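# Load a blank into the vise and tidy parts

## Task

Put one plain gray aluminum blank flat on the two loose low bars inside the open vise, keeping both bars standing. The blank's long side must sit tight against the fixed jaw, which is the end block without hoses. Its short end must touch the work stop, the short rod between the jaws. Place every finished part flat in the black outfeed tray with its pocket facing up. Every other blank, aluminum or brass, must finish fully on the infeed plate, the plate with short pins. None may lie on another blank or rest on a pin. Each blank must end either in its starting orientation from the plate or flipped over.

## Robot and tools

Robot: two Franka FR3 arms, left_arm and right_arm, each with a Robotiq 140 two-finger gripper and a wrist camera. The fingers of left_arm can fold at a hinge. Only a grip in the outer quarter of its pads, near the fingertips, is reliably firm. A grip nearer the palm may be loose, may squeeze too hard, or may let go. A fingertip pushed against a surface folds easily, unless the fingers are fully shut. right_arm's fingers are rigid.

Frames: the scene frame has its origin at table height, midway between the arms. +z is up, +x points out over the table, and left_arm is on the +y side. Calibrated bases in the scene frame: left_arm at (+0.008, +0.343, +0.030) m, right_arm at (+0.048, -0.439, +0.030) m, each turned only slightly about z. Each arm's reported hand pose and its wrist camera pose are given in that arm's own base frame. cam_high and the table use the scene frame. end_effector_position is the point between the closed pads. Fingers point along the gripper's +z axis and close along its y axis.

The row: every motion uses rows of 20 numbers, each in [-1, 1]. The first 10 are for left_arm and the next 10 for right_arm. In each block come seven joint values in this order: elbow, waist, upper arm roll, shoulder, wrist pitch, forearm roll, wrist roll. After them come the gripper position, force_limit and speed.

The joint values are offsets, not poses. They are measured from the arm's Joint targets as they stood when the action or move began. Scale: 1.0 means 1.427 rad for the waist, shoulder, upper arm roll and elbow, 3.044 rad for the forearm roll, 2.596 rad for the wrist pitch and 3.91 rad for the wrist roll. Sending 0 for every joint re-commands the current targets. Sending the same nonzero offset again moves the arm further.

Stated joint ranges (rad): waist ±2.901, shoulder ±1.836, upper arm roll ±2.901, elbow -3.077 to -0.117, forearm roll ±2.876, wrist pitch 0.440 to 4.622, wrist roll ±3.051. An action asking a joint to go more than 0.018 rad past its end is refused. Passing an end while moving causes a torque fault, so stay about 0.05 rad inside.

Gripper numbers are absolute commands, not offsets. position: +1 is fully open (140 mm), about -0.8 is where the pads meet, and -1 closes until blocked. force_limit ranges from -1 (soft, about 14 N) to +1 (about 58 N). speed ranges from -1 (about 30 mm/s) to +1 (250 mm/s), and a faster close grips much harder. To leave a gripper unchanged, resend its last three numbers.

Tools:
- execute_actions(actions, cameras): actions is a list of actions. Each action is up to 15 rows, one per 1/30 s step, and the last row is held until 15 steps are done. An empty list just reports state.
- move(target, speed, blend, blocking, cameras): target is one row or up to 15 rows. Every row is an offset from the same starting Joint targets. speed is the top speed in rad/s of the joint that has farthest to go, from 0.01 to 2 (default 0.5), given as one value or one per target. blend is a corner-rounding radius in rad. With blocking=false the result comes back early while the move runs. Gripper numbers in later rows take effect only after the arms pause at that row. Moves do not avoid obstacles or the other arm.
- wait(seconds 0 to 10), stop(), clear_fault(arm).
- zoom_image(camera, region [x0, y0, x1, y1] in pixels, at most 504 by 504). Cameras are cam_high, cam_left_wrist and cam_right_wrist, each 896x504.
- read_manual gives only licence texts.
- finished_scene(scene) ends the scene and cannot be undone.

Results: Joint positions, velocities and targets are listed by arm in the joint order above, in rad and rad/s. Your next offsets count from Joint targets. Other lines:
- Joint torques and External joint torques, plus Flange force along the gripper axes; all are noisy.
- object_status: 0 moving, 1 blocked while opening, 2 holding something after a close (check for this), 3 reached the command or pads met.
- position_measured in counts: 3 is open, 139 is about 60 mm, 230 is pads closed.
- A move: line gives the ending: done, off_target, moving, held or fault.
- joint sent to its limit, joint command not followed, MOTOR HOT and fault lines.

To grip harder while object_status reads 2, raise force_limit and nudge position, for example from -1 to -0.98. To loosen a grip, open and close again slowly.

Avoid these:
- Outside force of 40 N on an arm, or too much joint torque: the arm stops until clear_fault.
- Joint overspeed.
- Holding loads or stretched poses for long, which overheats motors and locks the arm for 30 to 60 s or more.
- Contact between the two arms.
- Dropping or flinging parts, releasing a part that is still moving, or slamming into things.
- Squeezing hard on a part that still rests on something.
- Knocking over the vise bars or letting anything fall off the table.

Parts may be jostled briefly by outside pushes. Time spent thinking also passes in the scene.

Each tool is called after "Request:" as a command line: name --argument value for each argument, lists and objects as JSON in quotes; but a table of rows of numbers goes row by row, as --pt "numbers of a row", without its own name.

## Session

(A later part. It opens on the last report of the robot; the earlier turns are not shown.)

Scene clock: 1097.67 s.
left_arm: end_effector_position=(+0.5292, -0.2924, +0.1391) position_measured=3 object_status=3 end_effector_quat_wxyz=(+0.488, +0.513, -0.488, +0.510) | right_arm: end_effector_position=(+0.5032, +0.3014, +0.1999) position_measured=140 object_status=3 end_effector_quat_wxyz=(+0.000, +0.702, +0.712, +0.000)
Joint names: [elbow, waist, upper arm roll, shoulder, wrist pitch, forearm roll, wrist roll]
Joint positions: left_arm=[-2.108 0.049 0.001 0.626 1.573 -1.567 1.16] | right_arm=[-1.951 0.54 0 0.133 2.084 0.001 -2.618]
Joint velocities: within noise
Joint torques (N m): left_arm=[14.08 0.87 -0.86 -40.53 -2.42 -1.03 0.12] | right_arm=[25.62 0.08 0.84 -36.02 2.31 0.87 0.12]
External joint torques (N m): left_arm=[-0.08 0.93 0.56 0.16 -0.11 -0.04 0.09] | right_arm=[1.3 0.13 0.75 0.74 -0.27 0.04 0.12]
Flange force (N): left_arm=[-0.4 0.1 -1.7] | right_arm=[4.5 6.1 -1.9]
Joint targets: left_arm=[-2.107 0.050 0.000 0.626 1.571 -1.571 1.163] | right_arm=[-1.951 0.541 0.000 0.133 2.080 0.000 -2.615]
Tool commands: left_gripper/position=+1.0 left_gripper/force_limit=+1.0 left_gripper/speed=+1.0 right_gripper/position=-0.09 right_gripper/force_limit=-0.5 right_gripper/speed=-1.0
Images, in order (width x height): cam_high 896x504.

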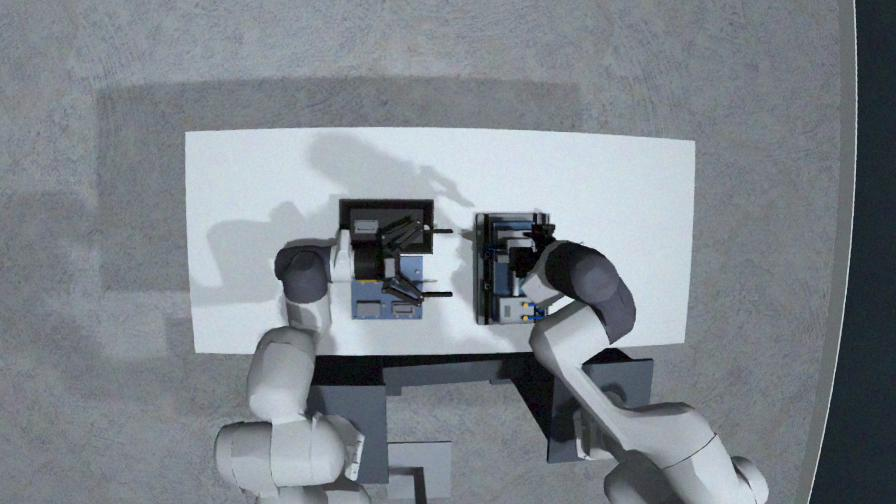

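Request:
move --target '[0, 0, 0, 0, 0, 0, 0, 1, 1, 1, 0, -0.52, 0, -0.07, 0, 0, 0, -0.09, -0.5, -1]' --speed 0.6 --cameras '["cam_high", "cam_left_wrist"]'

Request:
zoom_image --camera "cam_high" --region '[330, 190, 560, 330]'

Request:
zoom_image --camera "cam_left_wrist" --region '[350, 220, 490, 360]'

Scene clock: 1106.17 s.
left_arm: end_effector_position=(+0.5292, -0.2924, +0.1391) position_measured=3 object_status=3 end_effector_quat_wxyz=(+0.488, +0.513, -0.488, +0.510) | right_arm: end_effector_position=(+0.5847, -0.1199, +0.2585) position_measured=140 object_status=3 end_effector_quat_wxyz=(+0.028, +0.911, +0.409, +0.040)
Joint names: [elbow, waist, upper arm roll, shoulder, wrist pitch, forearm roll, wrist roll]
Joint positions: left_arm=[-2.108 0.049 0.001 0.626 1.573 -1.567 1.16] | right_arm=[-1.951 -0.2 -0.002 0.034 2.084 0.001 -2.618]
Joint velocities: within noise
Joint torques (N m): left_arm=[14.07 0.87 -0.83 -40.5 -2.42 -1.03 0.12] | right_arm=[26.37 -0.36 1.12 -33.67 2.58 0.87 0.12]
External joint torques (N m): left_arm=[-0.04 0.74 0.41 0.15 -0.12 -0.04 0.09] | right_arm=[1.55 -0.43 1.01 0.11 -0.23 0 0.11]
Flange force (N): left_arm=[-0.5 0.0 -1.3] | right_arm=[3.9 5.4 -2.7]
Joint targets: left_arm=[-2.107 0.050 0.000 0.626 1.571 -1.571 1.163] | right_arm=[-1.951 -0.201 0.000 0.033 2.080 0.000 -2.615]
move: done
camera_calibration:
cam_left_wrist: T_world_to_cam=[[-0.998948, -0.045819, 0.0016578, 0.522043], [-0.0172337, 0.341733, -0.939639, 0.247822], [0.0424868, -0.938679, -0.342163, -0.106414], [0, 0, 0, 1]] pos_world=[0.530287, -0.160658, 0.195586]
Images, in order (width x height): cam_high 896x504, cam_left_wrist 896x504.

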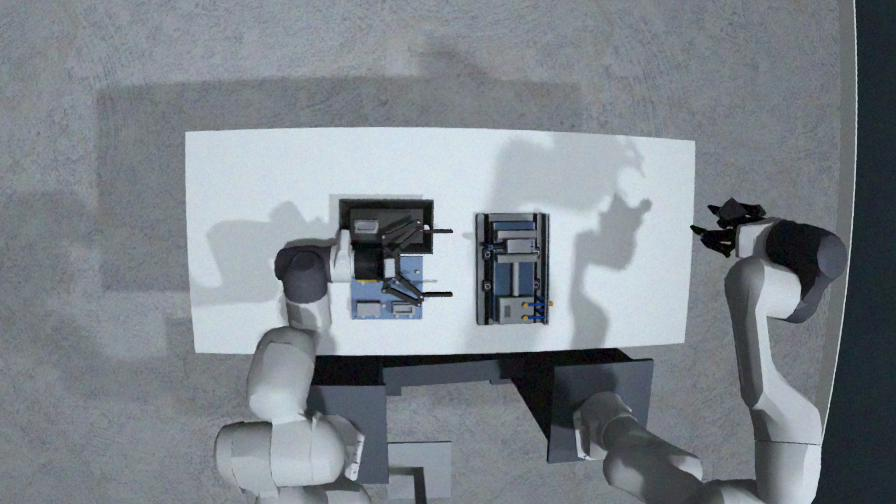

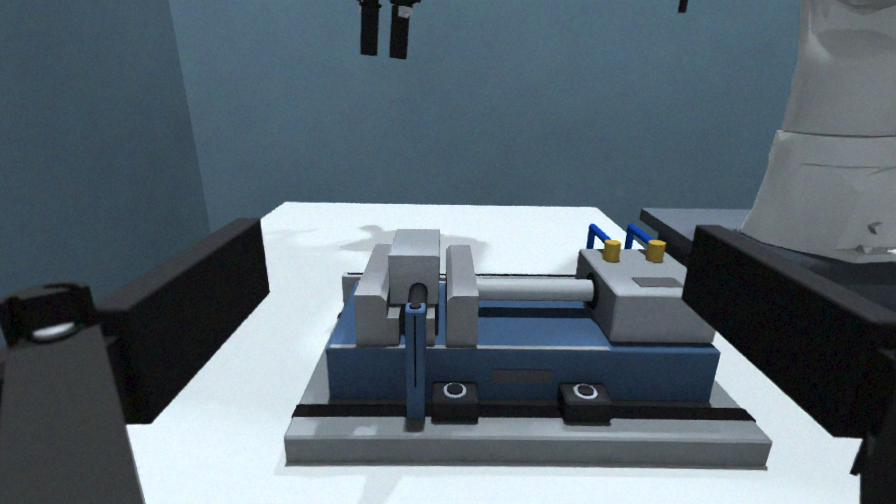

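Scaled by 2.191 from the camera's 896x504 image, which has a finer 1280x720 frame.

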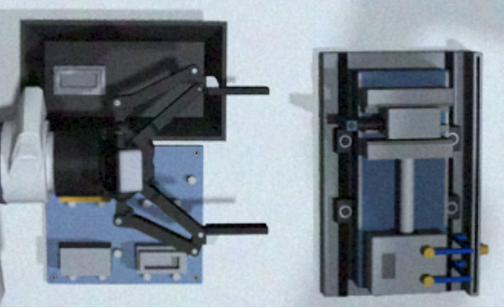

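Scaled by 3.600 from the camera's 896x504 image, which has a finer 1280x720 frame.

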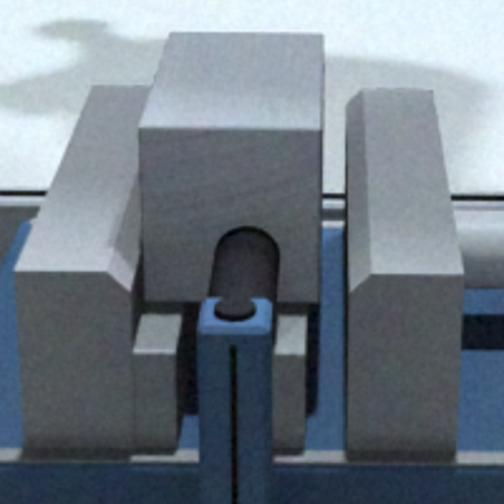

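Request:
execute_actions --actions '[]' --cameras '["cam_high"]'

Scene clock: 1119.30 s.
left_arm: end_effector_position=(+0.5292, -0.2924, +0.1391) position_measured=3 object_status=3 end_effector_quat_wxyz=(+0.488, +0.513, -0.488, +0.510) | right_arm: end_effector_position=(+0.5847, -0.1198, +0.2584) position_measured=140 object_status=3 end_effector_quat_wxyz=(+0.028, +0.911, +0.409, +0.040)
Joint names: [elbow, waist, upper arm roll, shoulder, wrist pitch, forearm roll, wrist roll]
Joint positions: left_arm=[-2.108 0.049 0.001 0.626 1.573 -1.567 1.16] | right_arm=[-1.951 -0.2 -0.002 0.034 2.084 0.001 -2.618]
Joint velocities: within noise
Joint torques (N m): left_arm=[14.14 0.88 -0.8 -40.51 -2.41 -1.04 0.12] | right_arm=[26.34 -0.32 1.06 -33.69 2.6 0.89 0.08]
External joint torques (N m): left_arm=[0.07 0.83 0.53 0.03 -0.11 -0.06 0.09] | right_arm=[1.47 -0.26 1.08 0.2 -0.22 0.02 0.07]
Flange force (N): left_arm=[-0.3 -0.2 -1.5] | right_arm=[4.0 5.3 -2.5]
Joint targets: left_arm=[-2.107 0.050 0.000 0.626 1.571 -1.571 1.163] | right_arm=[-1.951 -0.201 0.000 0.033 2.080 0.000 -2.615]
Tool commands: left_gripper/position=+1.0 left_gripper/force_limit=+1.0 left_gripper/speed=+1.0 right_gripper/position=-0.09 right_gripper/force_limit=-0.5 right_gripper/speed=-1.0
Images, in order (width x height): cam_high 896x504.

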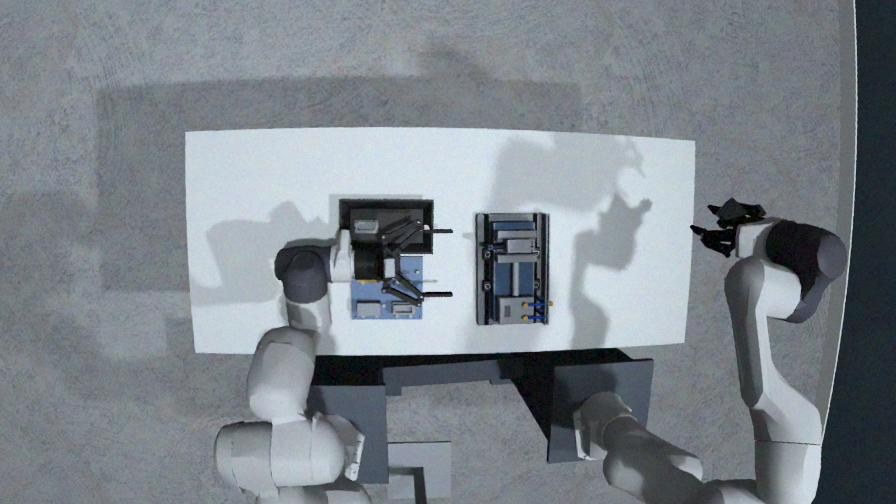

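Request:
move --pt "-0.0737 0 0 -0.5163 0 0 -0.1617 1 1 1 0 0 0 0 0 0 0 -0.09 -0.5 -1" --pt "-0.1472 -0.4617 0 -0.5582 0.2217 0.5161 -0.4531 1 1 1 0 0 0 0 0 0 0 -0.09 -0.5 -1" --blend '[0.15, 0]' --speed '[0.7, 0.8]' --cameras '["cam_high", "cam_left_wrist"]'

Scene clock: 1158.57 s.
left_arm: end_effector_position=(+0.3951, -0.2761, +0.1990) position_measured=3 object_status=3 end_effector_quat_wxyz=(+0.002, +0.706, -0.708, -0.002) | right_arm: end_effector_position=(+0.5847, -0.1197, +0.2584) position_measured=140 object_status=3 end_effector_quat_wxyz=(+0.028, +0.911, +0.409, +0.040)
Joint names: [elbow, waist, upper arm roll, shoulder, wrist pitch, forearm roll, wrist roll]
Joint positions: left_arm=[-2.316 -0.607 -0.001 -0.168 2.144 -0.004 -0.604] | right_arm=[-1.951 -0.2 -0.002 0.034 2.084 0.001 -2.617]
Joint velocities: left_arm=[-0.001 0 0 -0.001 0.001 0 -0.004] | right_arm=[within noise]
Joint torques (N m): left_arm=[23.54 0.24 0.73 -26.09 2.95 1.05 -0.18] | right_arm=[26.3 -0.34 1.04 -33.78 2.63 0.88 0.13]
External joint torques (N m): left_arm=[-0.11 0.22 0.86 -0.53 0.35 0.4 -0.18] | right_arm=[1.38 -0.47 0.88 0.16 -0.2 0 0.12]
Flange force (N): left_arm=[-1.9 1.1 0.5] | right_arm=[3.5 5.0 -2.3]
Joint targets: left_arm=[-2.317 -0.609 0.000 -0.170 2.147 0.000 -0.609] | right_arm=[-1.951 -0.201 0.000 0.033 2.080 0.000 -2.615]
move: done; blend cut to 0 rad at target 1
camera_calibration:
cam_left_wrist: T_world_to_cam=[[-0.999977, 0.00293512, 0.00608171, 0.401715], [0.0048188, 0.941082, 0.338145, 0.198695], [-0.00473089, 0.338167, -0.941074, 0.425462], [0, 0, 0, 1]] pos_world=[0.402761, -0.332044, 0.330761]
Images, in order (width x height): cam_high 896x504, cam_left_wrist 896x504.

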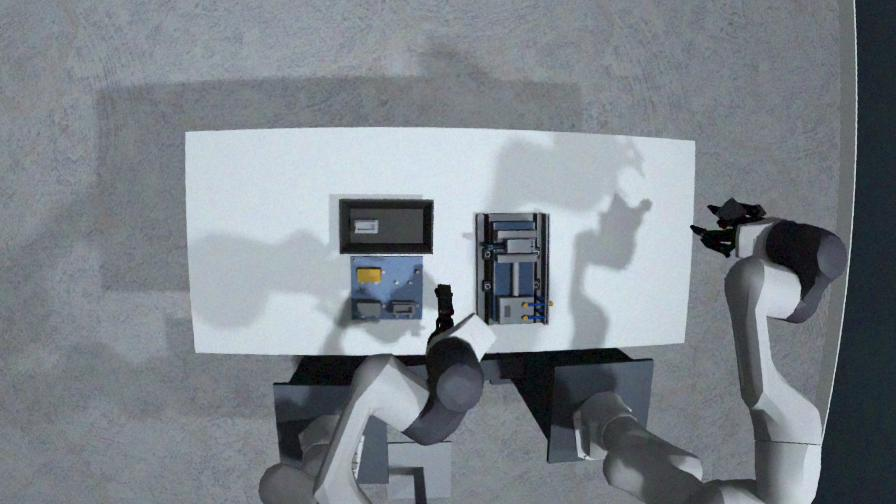

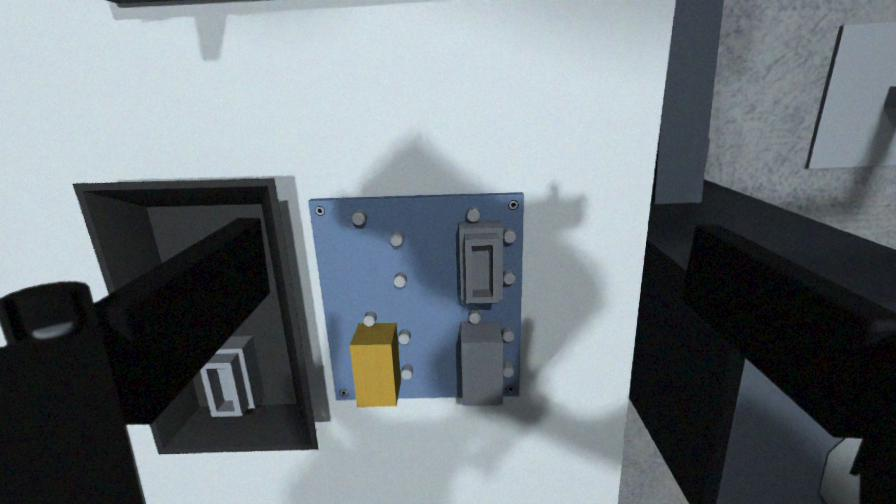

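Request:
zoom_image --camera "cam_left_wrist" --region '[420, 190, 550, 290]'

Request:
zoom_image --camera "cam_left_wrist" --region '[60, 160, 340, 470]'

Scaled by 3.877 from the camera's 896x504 image, which has a finer 1280x720 frame.

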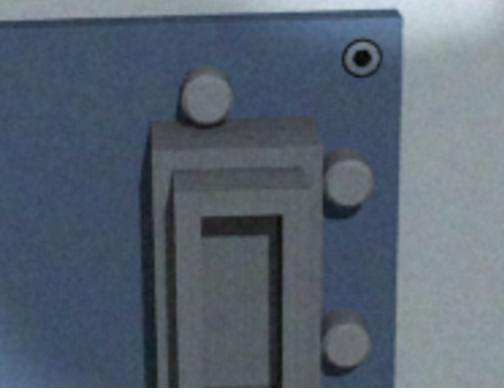

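Scaled by 1.626 from the camera's 896x504 image, which has a finer 1280x720 frame.

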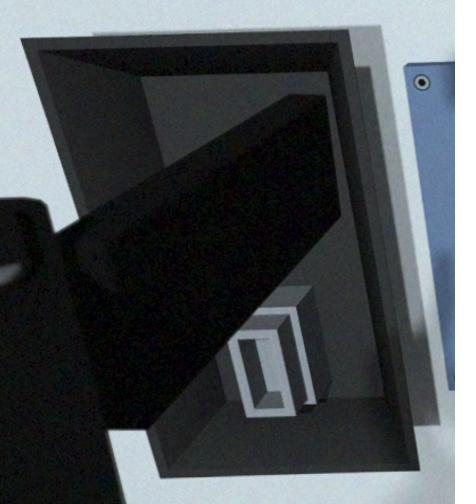

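Request:
zoom_image --camera "cam_left_wrist" --region '[440, 205, 530, 325]'

Scaled by 4.200 from the camera's 896x504 image, which has a finer 1280x720 frame.

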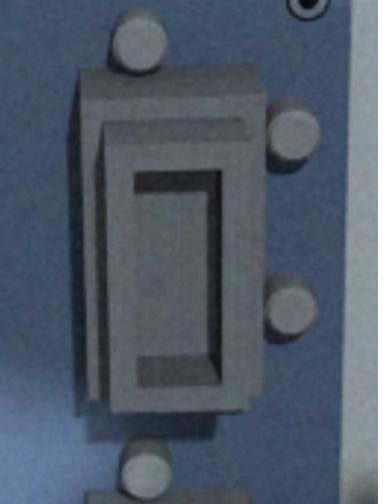

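Request:
move --target '[-0.21866, 0.07959, 0, 0.02946, 0.13793, 0, 0.02137, -0.09, -0.05, 0, 0, 0, 0, 0, 0, 0, 0, -0.09, -0.5, -1]' --speed 0.4 --cameras '["cam_high", "cam_left_wrist"]'

Scene clock: 1227.80 s.
left_arm: end_effector_position=(+0.3742, -0.2036, +0.0804) position_measured=140 object_status=3 end_effector_quat_wxyz=(+0.001, +0.720, -0.694, +0.001) | right_arm: end_effector_position=(+0.5847, -0.1197, +0.2584) position_measured=140 object_status=3 end_effector_quat_wxyz=(+0.028, +0.911, +0.409, +0.040)
Joint names: [elbow, waist, upper arm roll, shoulder, wrist pitch, forearm roll, wrist roll]
Joint positions: left_arm=[-2.628 -0.497 0 -0.128 2.502 -0.004 -0.53] | right_arm=[-1.951 -0.2 -0.002 0.034 2.084 0.001 -2.617]
Joint velocities: left_arm=[0 0.001 0 0.002 0.004 0.001 0.009] | right_arm=[within noise]
Joint torques (N m): left_arm=[19.85 1.01 0.7 -23.46 2.97 0.79 0.19] | right_arm=[26.36 -0.34 1 -33.72 2.62 0.89 0.1]
External joint torques (N m): left_arm=[-0.25 0.95 0.75 0.01 0.37 0.33 0.19] | right_arm=[1.6 -0.35 0.96 0.01 -0.17 0.02 0.09]
Flange force (N): left_arm=[-2.6 -0.5 1.3] | right_arm=[3.8 5.2 -2.7]
Joint targets: left_arm=[-2.629 -0.495 0.000 -0.128 2.505 0.000 -0.525] | right_arm=[-1.951 -0.201 0.000 0.033 2.080 0.000 -2.615]
move: done
camera_calibration:
cam_left_wrist: T_world_to_cam=[[-0.999369, -0.0355015, 0.000564034, 0.37369], [-0.0332491, 0.941302, 0.335925, 0.185135], [-0.0124568, 0.335694, -0.941889, 0.291631], [0, 0, 0, 1]] pos_world=[0.383242, -0.2589, 0.212281]
Images, in order (width x height): cam_high 896x504, cam_left_wrist 896x504.

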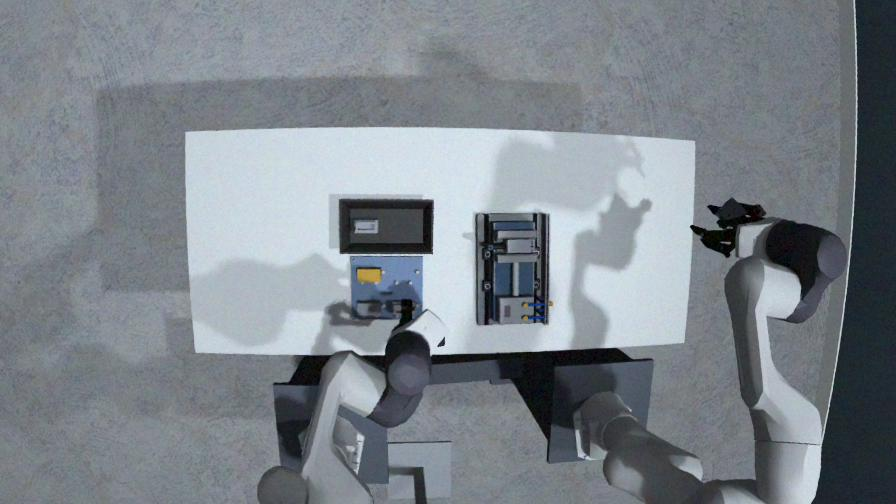

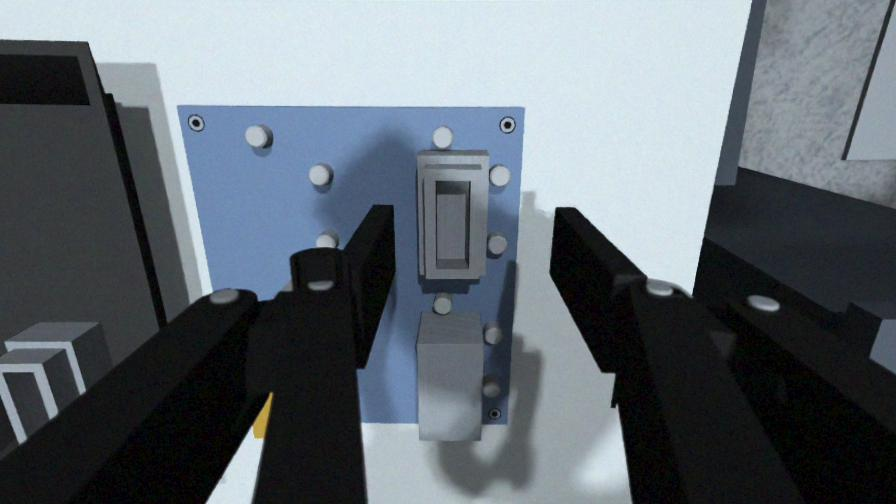

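Request:
zoom_image --camera "cam_left_wrist" --region '[370, 110, 570, 300]'

Scaled by 2.520 from the camera's 896x504 image, which has a finer 1280x720 frame.

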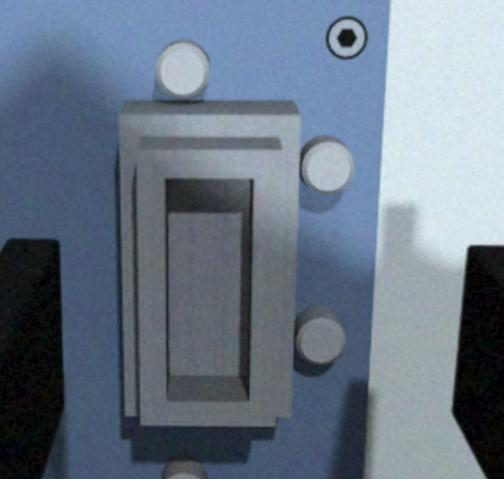

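Request:
move --target '[-0.00189, 0.00837, 0, 0.11271, 0.06299, 0, -0.00206, -0.09, -0.05, -1, 0, 0, 0, 0, 0, 0, 0, -0.09, -0.5, -1]' --speed 0.12 --cameras '["cam_left_wrist"]'

Scene clock: 1267.73 s.
left_arm: end_effector_position=(+0.3816, -0.2015, +0.0253) position_measured=140 object_status=3 end_effector_quat_wxyz=(+0.000, +0.724, -0.690, +0.002) | right_arm: end_effector_position=(+0.5846, -0.1197, +0.2584) position_measured=140 object_status=3 end_effector_quat_wxyz=(+0.028, +0.911, +0.409, +0.040)
Joint names: [elbow, waist, upper arm roll, shoulder, wrist pitch, forearm roll, wrist roll]
Joint positions: left_arm=[-2.631 -0.485 0 0.031 2.665 -0.004 -0.53] | right_arm=[-1.951 -0.2 -0.002 0.034 2.084 0.001 -2.617]
Joint velocities: left_arm=[0 0.001 -0.001 0.001 0.004 -0.001 0] | right_arm=[within noise]
Joint torques (N m): left_arm=[17.69 1 0.81 -25.98 3.04 0.68 -0.23] | right_arm=[26.34 -0.3 0.98 -33.75 2.63 0.9 0.11]
External joint torques (N m): left_arm=[-0.07 0.92 0.71 0.63 0.42 0.33 -0.23] | right_arm=[1.43 -0.37 0.87 0.19 -0.19 0.02 0.1]
Flange force (N): left_arm=[-0.7 -1.4 3.0] | right_arm=[3.7 5.2 -2.3]
Joint targets: left_arm=[-2.632 -0.483 0.000 0.033 2.668 0.000 -0.533] | right_arm=[-1.951 -0.201 0.000 0.033 2.080 0.000 -2.615]
move: done
camera_calibration:
cam_left_wrist: T_world_to_cam=[[-0.998893, -0.0470313, -0.000489378, 0.378662], [-0.0444631, 0.940853, 0.335886, 0.206112], [-0.0153367, 0.335536, -0.941903, 0.24022], [0, 0, 0, 1]] pos_world=[0.391092, -0.256715, 0.157219]
Images, in order (width x height): cam_left_wrist 896x504.

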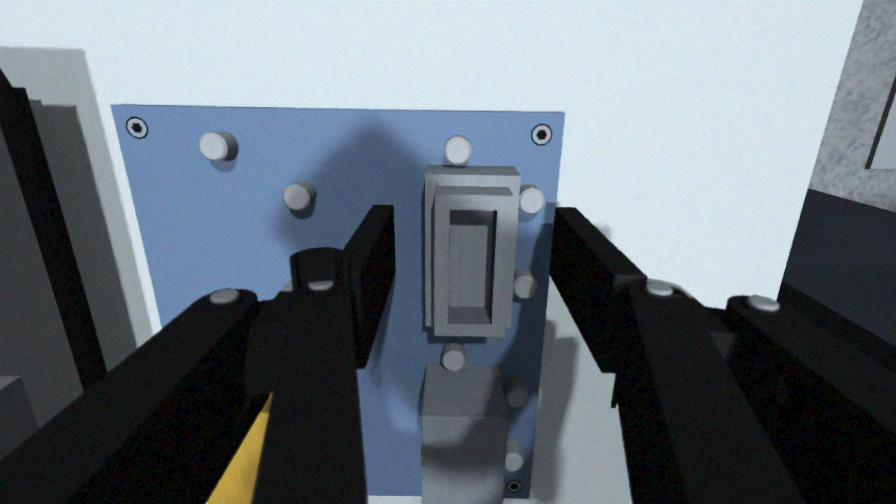

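Request:
zoom_image --camera "cam_left_wrist" --region '[370, 150, 580, 350]'

Scaled by 2.400 from the camera's 896x504 image, which has a finer 1280x720 frame.

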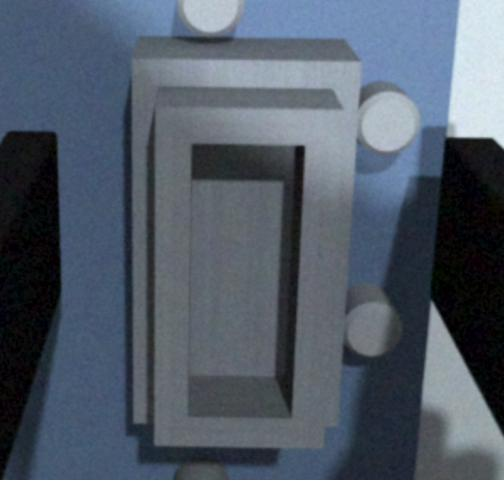

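Request:
move --pt "0.003 0.00113 0 0.00218 -0.00046 0 0 -0.09 -0.05 -1 0 0 0 0 0 0 0 -0.09 -0.5 -1" --pt "0.003 0.00113 0 0.00218 -0.00046 0 0 -1 -0.05 -1 0 0 0 0 0 0 0 -0.09 -0.5 -1" --speed 0.1 --cameras '["cam_left_wrist"]'

Scene clock: 1286.83 s.
left_arm: end_effector_position=(+0.3827, -0.2012, +0.0249) position_measured=181 object_status=0 end_effector_quat_wxyz=(+0.000, +0.724, -0.689, +0.002) | right_arm: end_effector_position=(+0.5846, -0.1197, +0.2584) position_measured=140 object_status=3 end_effector_quat_wxyz=(+0.028, +0.911, +0.409, +0.040)
Joint names: [elbow, waist, upper arm roll, shoulder, wrist pitch, forearm roll, wrist roll]
Joint positions: left_arm=[-2.629 -0.483 0 0.034 2.666 -0.004 -0.53] | right_arm=[-1.951 -0.2 -0.002 0.034 2.084 0.001 -2.617]
Joint velocities: within noise
Joint torques (N m): left_arm=[17.92 0.96 0.8 -26.13 3 0.65 -0.2] | right_arm=[26.34 -0.31 0.94 -33.72 2.64 0.89 0.08]
External joint torques (N m): left_arm=[0.25 1.03 0.83 0.48 0.39 0.29 -0.2] | right_arm=[1.4 -0.33 0.89 0.25 -0.18 0.01 0.07]
Flange force (N): left_arm=[-0.6 -2.2 2.5] | right_arm=[3.7 5.2 -2.2]
Joint targets: left_arm=[-2.627 -0.482 0.000 0.036 2.667 0.000 -0.533] | right_arm=[-1.951 -0.201 0.000 0.033 2.080 0.000 -2.615]
move: done
camera_calibration:
cam_left_wrist: T_world_to_cam=[[-0.998801, -0.0489522, -0.000809855, 0.379368], [-0.0463822, 0.940811, 0.335743, 0.206818], [-0.0156734, 0.335378, -0.941953, 0.239823], [0, 0, 0, 1]] pos_world=[0.392264, -0.256438, 0.156771]
Images, in order (width x height): cam_left_wrist 896x504.

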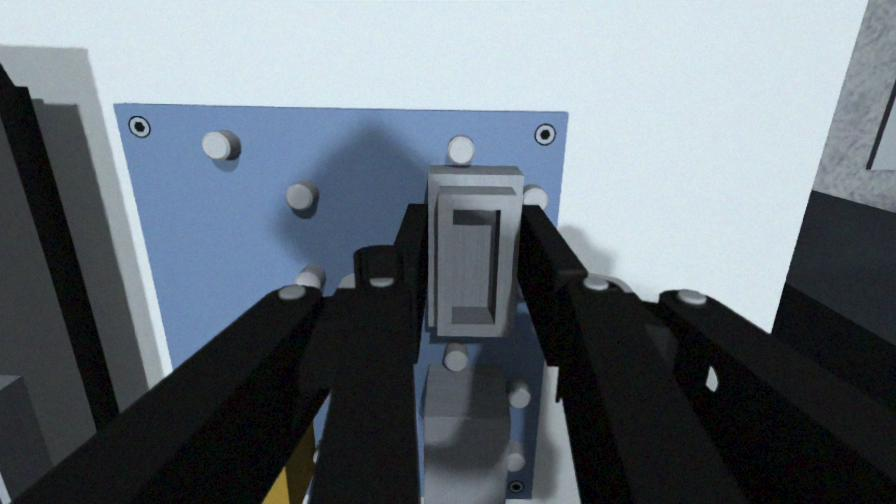

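Request:
wait --seconds 0.6 --cameras '["cam_left_wrist"]'

Request:
zoom_image --camera "cam_left_wrist" --region '[370, 150, 580, 350]'

Scene clock: 1288.63 s.
left_arm: end_effector_position=(+0.3827, -0.2012, +0.0249) position_measured=181 object_status=2 end_effector_quat_wxyz=(+0.000, +0.724, -0.689, +0.002) | right_arm: end_effector_position=(+0.5846, -0.1197, +0.2584) position_measured=140 object_status=3 end_effector_quat_wxyz=(+0.028, +0.911, +0.409, +0.040)
Joint names: [elbow, waist, upper arm roll, shoulder, wrist pitch, forearm roll, wrist roll]
Joint positions: left_arm=[-2.629 -0.483 0 0.034 2.666 -0.004 -0.53] | right_arm=[-1.951 -0.2 -0.002 0.034 2.084 0.001 -2.617]
Joint velocities: within noise
Joint torques (N m): left_arm=[17.84 0.97 0.84 -26.15 2.88 0.66 -0.18] | right_arm=[26.31 -0.34 1 -33.69 2.63 0.89 0.07]
External joint torques (N m): left_arm=[0.1 0.93 0.76 0.62 0.25 0.3 -0.18] | right_arm=[1.36 -0.41 0.89 0.35 -0.2 0.02 0.06]
Flange force (N): left_arm=[-0.5 -2.1 2.5] | right_arm=[3.7 5.4 -2.1]
Joint targets: left_arm=[-2.627 -0.482 0.000 0.036 2.667 0.000 -0.533] | right_arm=[-1.951 -0.201 0.000 0.033 2.080 0.000 -2.615]
Tool commands: left_gripper/position=-1.0 left_gripper/force_limit=-0.05 left_gripper/speed=-1.0 right_gripper/position=-0.09 right_gripper/force_limit=-0.5 right_gripper/speed=-1.0
wait: 0.60 s; at rest from the start
camera_calibration:
cam_left_wrist: T_world_to_cam=[[-0.998801, -0.0489513, -0.000823629, 0.379377], [-0.0463861, 0.940811, 0.335741, 0.206821], [-0.0156601, 0.335377, -0.941954, 0.239822], [0, 0, 0, 1]] pos_world=[0.392271, -0.256439, 0.156776]
Images, in order (width x height): cam_left_wrist 896x504.

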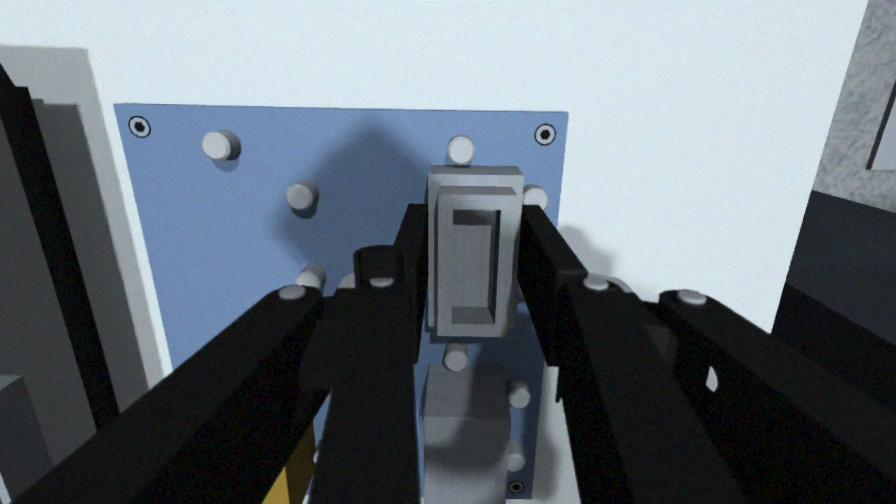

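Scaled by 2.400 from the camera's 896x504 image, which has a finer 1280x720 frame.

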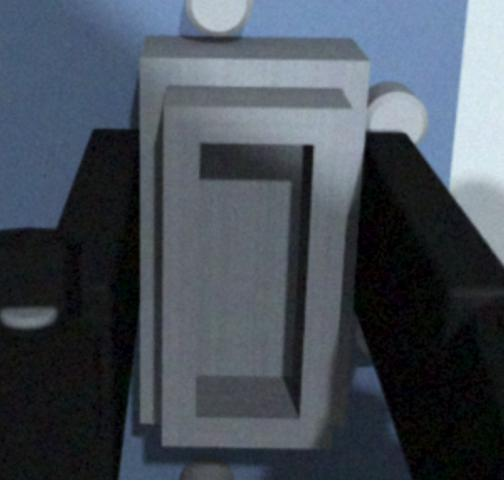

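Request:
move --pt "0.03566 0 0 -0.16362 -0.11107 0 0 -1 -0.05 -1 0 0 0 0 0 0 0 -0.09 -0.5 -1" --pt "0.62199 0.09643 0 0.17514 -0.24715 0 -0.36614 -1 -0.05 -1 0 0 0 0 0 0 0 -0.09 -0.5 -1" --speed '[0.25, 0.7]' --blend '[0.05, 0]' --cameras '["cam_high", "cam_left_wrist"]'

Scene clock: 1326.10 s.
left_arm: end_effector_position=(+0.5987, -0.2166, +0.1987) position_measured=181 object_status=2 end_effector_quat_wxyz=(+0.001, +1.000, +0.022, -0.001) | right_arm: end_effector_position=(+0.5846, -0.1197, +0.2584) position_measured=140 object_status=3 end_effector_quat_wxyz=(+0.028, +0.911, +0.409, +0.040)
Joint names: [elbow, waist, upper arm roll, shoulder, wrist pitch, forearm roll, wrist roll]
Joint positions: left_arm=[-1.743 -0.345 0 0.286 2.027 -0.004 -1.96] | right_arm=[-1.951 -0.2 -0.002 0.034 2.084 0.001 -2.617]
Joint velocities: left_arm=[0 0 -0.001 -0.001 -0.001 -0.001 -0.006] | right_arm=[within noise]
Joint torques (N m): left_arm=[25.5 0.85 0.95 -41.95 2.65 1.09 -0.29] | right_arm=[26.38 -0.34 0.94 -33.71 2.65 0.9 0.13]
External joint torques (N m): left_arm=[1.04 0.77 0.6 -0.23 0.03 0.28 -0.29] | right_arm=[1.49 -0.33 0.91 0.23 -0.17 0.02 0.12]
Flange force (N): left_arm=[3.9 0.9 -1.7] | right_arm=[3.9 5.4 -2.3]
Joint targets: left_arm=[-1.740 -0.344 0.000 0.286 2.025 0.000 -1.965] | right_arm=[-1.951 -0.201 0.000 0.033 2.080 0.000 -2.615]
move: done; blend cut to 0 rad at target 1
camera_calibration:
cam_left_wrist: T_world_to_cam=[[0.0441052, -0.999021, 0.00343808, -0.23651], [-0.939141, -0.0402875, 0.341163, 0.493806], [-0.34069, -0.0182759, -0.939998, 0.529653], [0, 0, 0, 1]] pos_world=[0.654633, -0.206704, 0.330218]
Images, in order (width x height): cam_high 896x504, cam_left_wrist 896x504.

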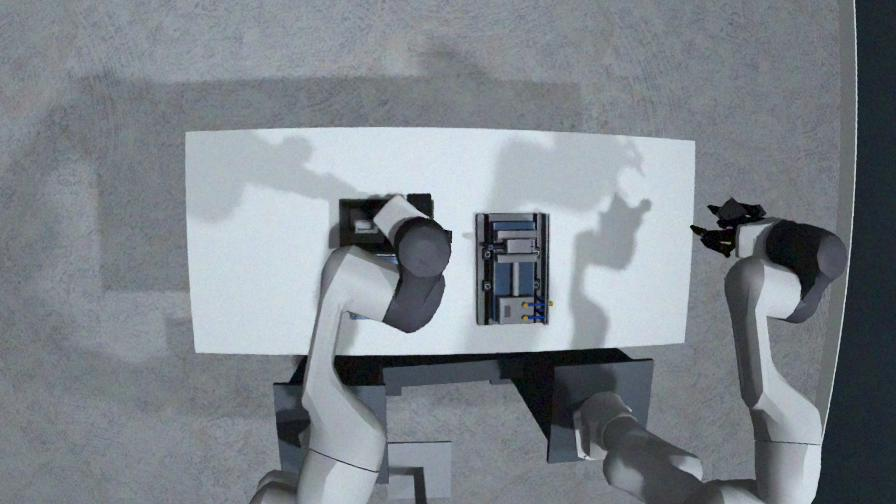

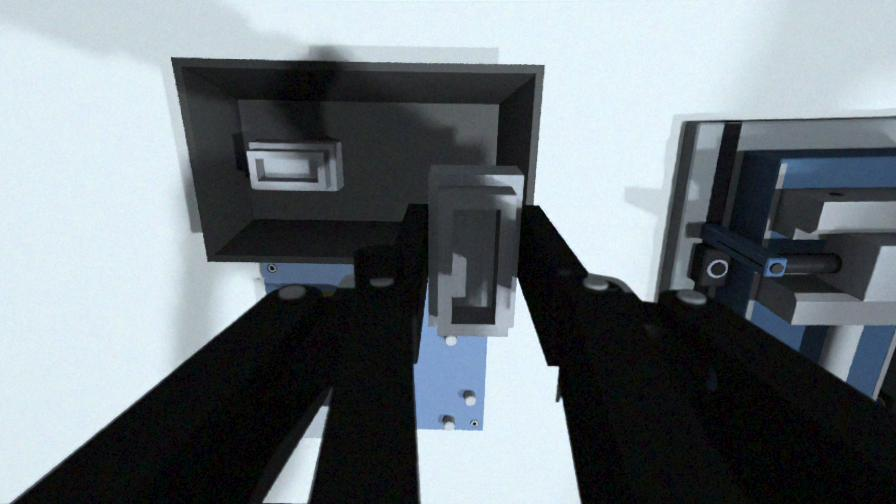

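Request:
zoom_image --camera "cam_left_wrist" --region '[165, 45, 365, 275]'

Request:
zoom_image --camera "cam_left_wrist" --region '[365, 45, 565, 275]'

Scaled by 2.191 from the camera's 896x504 image, which has a finer 1280x720 frame.

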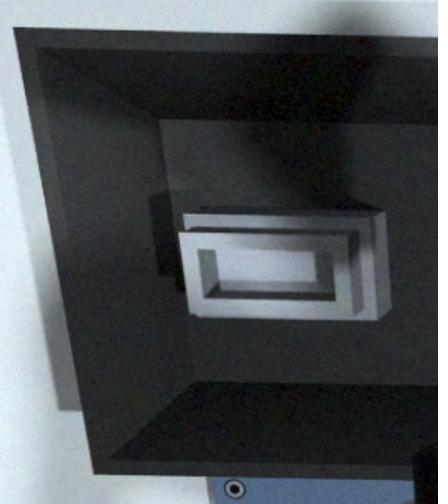

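Scaled by 2.191 from the camera's 896x504 image, which has a finer 1280x720 frame.

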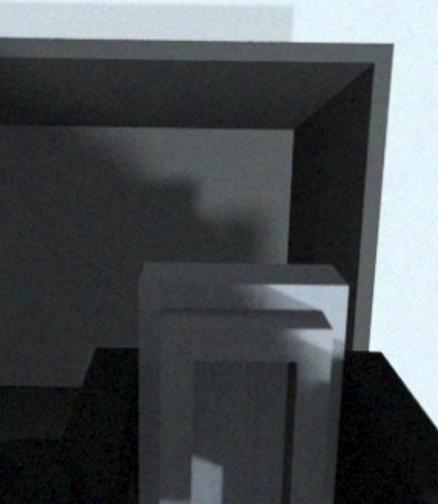

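Request:
zoom_image --camera "cam_left_wrist" --region '[235, 130, 355, 205]'

Scaled by 4.200 from the camera's 896x504 image, which has a finer 1280x720 frame.

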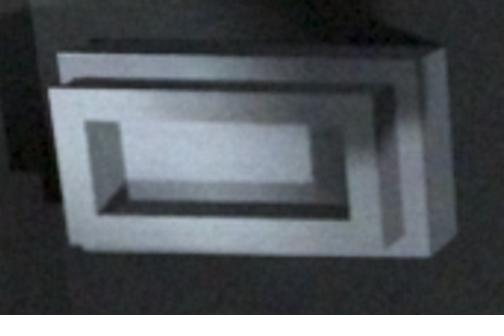

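Request:
move --target '[-0.12505, 0.02828, 0, 0.10188, 0.12628, 0, 0.01181, -1, -0.05, -1, 0, 0, 0, 0, 0, 0, 0, -0.09, -0.5, -1]' --speed 0.25 --cameras '["cam_left_wrist"]'

Request:
zoom_image --camera "cam_left_wrist" --region '[100, 20, 560, 350]'

Scene clock: 1401.03 s.
left_arm: end_effector_position=(+0.5962, -0.1887, +0.0546) position_measured=181 object_status=2 end_effector_quat_wxyz=(+0.001, +1.000, +0.025, -0.002) | right_arm: end_effector_position=(+0.5846, -0.1196, +0.2584) position_measured=140 object_status=3 end_effector_quat_wxyz=(+0.028, +0.911, +0.409, +0.040)
Joint names: [elbow, waist, upper arm roll, shoulder, wrist pitch, forearm roll, wrist roll]
Joint positions: left_arm=[-1.919 -0.305 0 0.433 2.349 -0.004 -1.923] | right_arm=[-1.951 -0.2 -0.002 0.034 2.084 0.001 -2.617]
Joint velocities: left_arm=[0.001 0 -0.001 0 0.003 0 0.003] | right_arm=[within noise]
Joint torques (N m): left_arm=[22.58 0.92 1.07 -44.23 3.09 0.92 -0.03] | right_arm=[26.32 -0.35 0.96 -33.68 2.66 0.89 0.09]
External joint torques (N m): left_arm=[0.65 0.8 0.54 -0.71 0.48 0.28 -0.03] | right_arm=[1.45 -0.33 0.94 0.22 -0.15 0.02 0.08]
Flange force (N): left_arm=[0.5 -1.0 -0.4] | right_arm=[3.8 5.3 -2.3]
Joint targets: left_arm=[-1.919 -0.304 0.000 0.431 2.353 0.000 -1.919] | right_arm=[-1.951 -0.201 0.000 0.033 2.080 0.000 -2.615]
move: done
camera_calibration:
cam_left_wrist: T_world_to_cam=[[0.0486188, -0.998814, 0.00249888, -0.210595], [-0.938636, -0.0448339, 0.341984, 0.540553], [-0.341467, -0.0189724, -0.939702, 0.394226], [0, 0, 0, 1]] pos_world=[0.652236, -0.178631, 0.186121]
Images, in order (width x height): cam_left_wrist 896x504.

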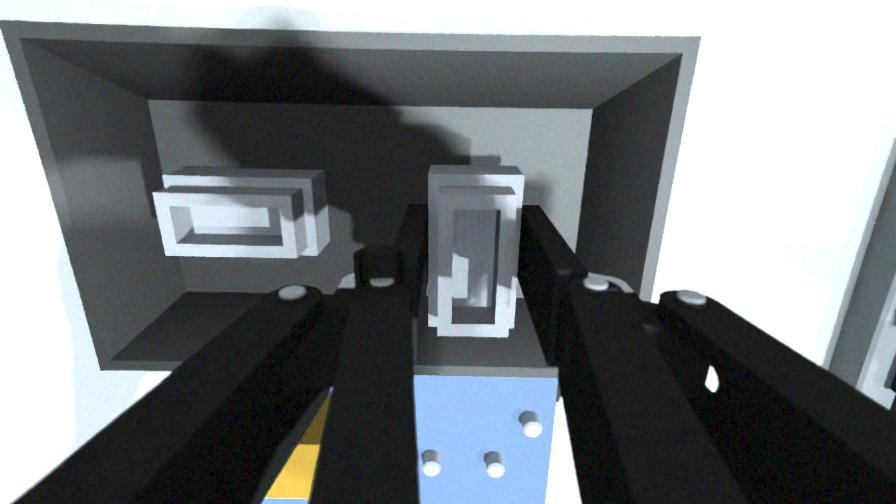

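Scaled by 1.096 from the camera's 896x504 image, which has a finer 1280x720 frame.

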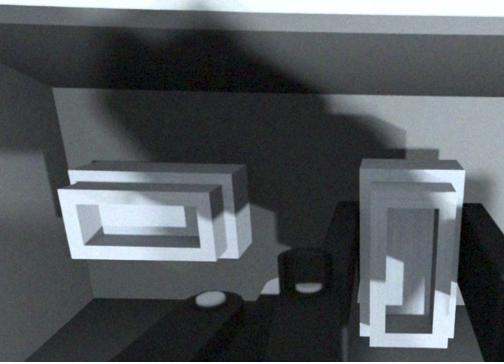

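Request:
zoom_image --camera "cam_left_wrist" --region '[145, 155, 345, 275]'

Request:
zoom_image --camera "cam_left_wrist" --region '[400, 150, 600, 350]'

Scaled by 2.520 from the camera's 896x504 image, which has a finer 1280x720 frame.

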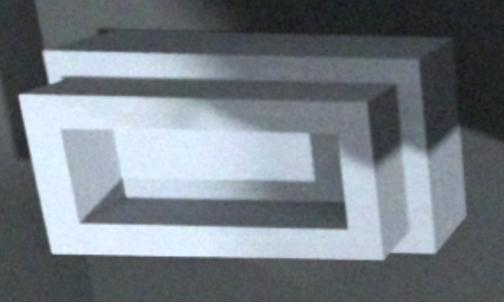

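Scaled by 2.520 from the camera's 896x504 image, which has a finer 1280x720 frame.

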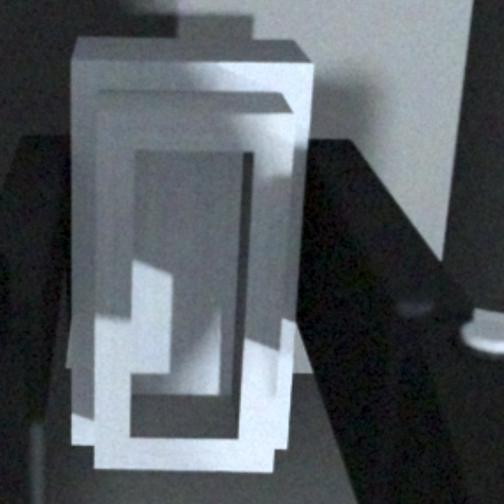

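Request:
move --target '[0.00365, 0.00665, 0, 0.02638, 0.01249, 0, 0.00243, -1, -0.05, -1, 0, 0, 0, 0, 0, 0, 0, -0.09, -0.5, -1]' --speed 0.05 --cameras '["cam_left_wrist"]'

Request:
zoom_image --camera "cam_left_wrist" --region '[100, 80, 600, 360]'

Scene clock: 1437.87 s.
left_arm: end_effector_position=(+0.5996, -0.1835, +0.0363) position_measured=181 object_status=2 end_effector_quat_wxyz=(+0.001, +1.000, +0.025, -0.002) | right_arm: end_effector_position=(+0.5846, -0.1196, +0.2584) position_measured=140 object_status=3 end_effector_quat_wxyz=(+0.028, +0.911, +0.409, +0.040)
Joint names: [elbow, waist, upper arm roll, shoulder, wrist pitch, forearm roll, wrist roll]
Joint positions: left_arm=[-1.916 -0.296 0 0.469 2.382 -0.004 -1.914] | right_arm=[-1.951 -0.2 -0.002 0.034 2.083 0.001 -2.617]
Joint velocities: left_arm=[0.001 -0.001 -0.002 0 0.005 0.002 0.001] | right_arm=[within noise]
Joint torques (N m): left_arm=[22.43 0.94 1.1 -44.54 3.12 0.89 0.19] | right_arm=[26.37 -0.33 0.89 -33.68 2.63 0.87 0.06]
External joint torques (N m): left_arm=[0.82 1.05 0.74 -0.29 0.51 0.26 0.19] | right_arm=[1.47 -0.32 0.86 0.29 -0.19 0 0.05]
Flange force (N): left_arm=[2.4 -1.1 0.3] | right_arm=[3.8 5.6 -2.3]
Joint targets: left_arm=[-1.913 -0.294 0.000 0.469 2.386 0.000 -1.909] | right_arm=[-1.951 -0.201 0.000 0.033 2.080 0.000 -2.615]
move: done
camera_calibration:
cam_left_wrist: T_world_to_cam=[[0.0484229, -0.998824, 0.00234824, -0.205454], [-0.938558, -0.0446967, 0.342216, 0.550201], [-0.341708, -0.018775, -0.939619, 0.378416], [0, 0, 0, 1]] pos_world=[0.655652, -0.173515, 0.167762]
Images, in order (width x height): cam_left_wrist 896x504.

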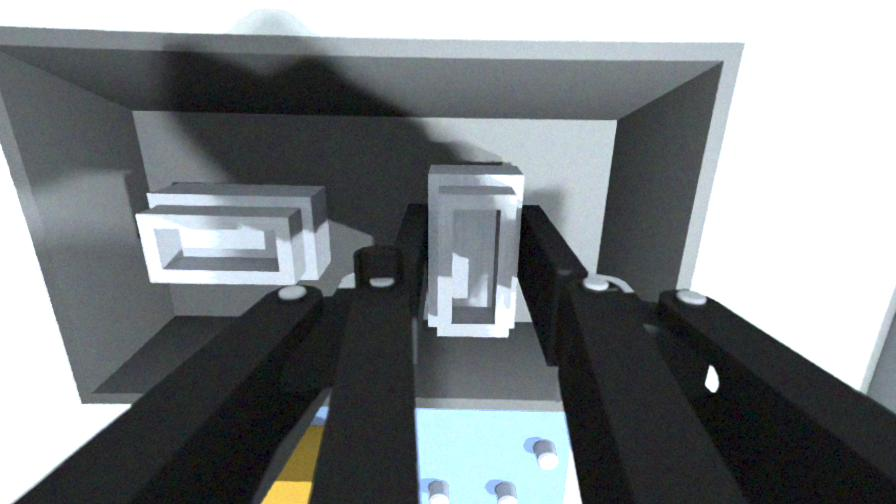

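Scaled by 1.008 from the camera's 896x504 image, which has a finer 1280x720 frame.

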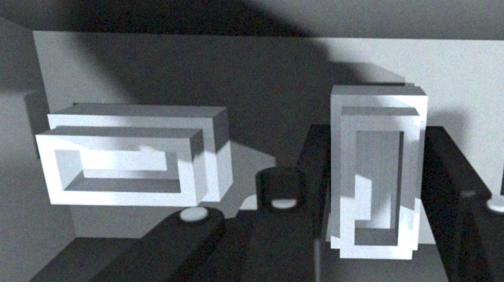

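Request:
move --target '[-0.00044, 0, 0, 0.00622, 0.00366, 0, 0, -1, -0.05, -1, 0, 0, 0, 0, 0, 0, 0, -0.09, -0.5, -1]' --speed 0.02 --cameras '[]'

Scene clock: 1444.70 s.
left_arm: end_effector_position=(+0.6001, -0.1837, +0.0318) position_measured=181 object_status=2 end_effector_quat_wxyz=(+0.001, +1.000, +0.024, -0.001) | right_arm: end_effector_position=(+0.5846, -0.1196, +0.2584) position_measured=140 object_status=3 end_effector_quat_wxyz=(+0.028, +0.911, +0.409, +0.040)
Joint names: [elbow, waist, upper arm roll, shoulder, wrist pitch, forearm roll, wrist roll]
Joint positions: left_arm=[-1.915 -0.296 0 0.478 2.391 -0.004 -1.912] | right_arm=[-1.951 -0.2 -0.002 0.034 2.083 0.001 -2.617]
Joint velocities: left_arm=[0 0.001 0 0 0.005 0.001 0] | right_arm=[within noise]
Joint torques (N m): left_arm=[22.11 0.94 0.99 -44.57 3.1 0.88 0.12] | right_arm=[26.38 -0.31 0.9 -33.73 2.67 0.9 0]
External joint torques (N m): left_arm=[0.54 0.86 0.46 -0.15 0.47 0.26 0.12] | right_arm=[1.46 -0.27 0.9 0.25 -0.15 0.02 -0.01]
Flange force (N): left_arm=[1.5 -0.9 0.5] | right_arm=[3.7 5.4 -2.3]
Joint targets: left_arm=[-1.914 -0.294 0.000 0.478 2.395 0.000 -1.909] | right_arm=[-1.951 -0.201 0.000 0.033 2.080 0.000 -2.615]
move: done
No camera images: "cameras" was empty.

Request:
move --target '[-0.00018, 0, 0, 0.00249, 0.00146, 0, 0, -1, -0.05, -1, 0, 0, 0, 0, 0, 0, 0, -0.09, -0.5, -1]' --speed 0.02 --cameras '[]'

Request:
move --target '[-0.00018, 0, 0, 0.00249, 0.00146, 0, 0, -1, -0.05, -1, 0, 0, 0, 0, 0, 0, 0, -0.09, -0.5, -1]' --speed 0.02 --cameras '["cam_left_wrist"]'

Scene clock: 1448.27 s.
left_arm: end_effector_position=(+0.6004, -0.1838, +0.0300) position_measured=181 object_status=2 end_effector_quat_wxyz=(+0.001, +1.000, +0.024, -0.001) | right_arm: end_effector_position=(+0.5846, -0.1196, +0.2584) position_measured=140 object_status=3 end_effector_quat_wxyz=(+0.028, +0.911, +0.409, +0.040)
Joint names: [elbow, waist, upper arm roll, shoulder, wrist pitch, forearm roll, wrist roll]
Joint positions: left_arm=[-1.915 -0.296 0 0.481 2.395 -0.004 -1.912] | right_arm=[-1.951 -0.2 -0.002 0.034 2.083 0.001 -2.617]
Joint velocities: left_arm=[-0.001 0 0.001 0 0.003 -0.001 0] | right_arm=[within noise]
Joint torques (N m): left_arm=[22.1 0.93 1.11 -44.6 3.03 0.88 0.13] | right_arm=[26.28 -0.3 0.88 -33.68 2.65 0.88 0.13]
External joint torques (N m): left_arm=[0.71 0.87 0.59 -0.36 0.43 0.26 0.13] | right_arm=[1.33 -0.4 0.74 0.32 -0.18 0.01 0.12]
Flange force (N): left_arm=[1.8 -0.9 0.1] | right_arm=[3.6 5.2 -2.1]
Joint targets: left_arm=[-1.914 -0.294 0.000 0.481 2.399 0.000 -1.909] | right_arm=[-1.951 -0.201 0.000 0.033 2.080 0.000 -2.615]
move: done
No camera images: "cameras" was empty.

Scene clock: 1448.97 s.
left_arm: end_effector_position=(+0.6006, -0.1838, +0.0285) position_measured=181 object_status=2 end_effector_quat_wxyz=(+0.001, +1.000, +0.024, -0.001) | right_arm: end_effector_position=(+0.5846, -0.1196, +0.2584) position_measured=140 object_status=3 end_effector_quat_wxyz=(+0.028, +0.911, +0.409, +0.040)
Joint names: [elbow, waist, upper arm roll, shoulder, wrist pitch, forearm roll, wrist roll]
Joint positions: left_arm=[-1.915 -0.296 0 0.484 2.399 -0.003 -1.912] | right_arm=[-1.951 -0.2 -0.002 0.034 2.083 0.001 -2.617]
Joint velocities: within noise
Joint torques (N m): left_arm=[21.87 0.95 1.1 -44.16 3.32 0.86 0.12] | right_arm=[26.39 -0.29 0.94 -33.75 2.64 0.9 0.09]
External joint torques (N m): left_arm=[0.4 1.02 0.69 0.3 0.69 0.25 0.12] | right_arm=[1.58 -0.29 0.91 0.04 -0.17 0.03 0.08]
Flange force (N): left_arm=[1.8 -1.2 1.8] | right_arm=[3.8 5.2 -2.6]
Joint targets: left_arm=[-1.914 -0.294 0.000 0.485 2.403 0.000 -1.909] | right_arm=[-1.951 -0.201 0.000 0.033 2.080 0.000 -2.615]
move: done
camera_calibration:
cam_left_wrist: T_world_to_cam=[[0.0473698, -0.998873, 0.0030811, -0.205147], [-0.939373, -0.043499, 0.340127, 0.554604], [-0.339609, -0.019006, -0.940375, 0.370222], [0, 0, 0, 1]] pos_world=[0.656429, -0.173755, 0.160144]
Images, in order (width x height): cam_left_wrist 896x504.

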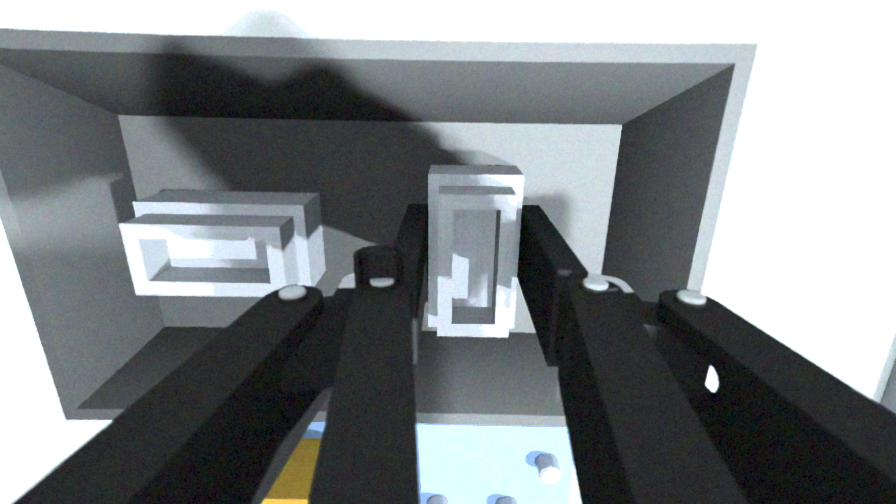

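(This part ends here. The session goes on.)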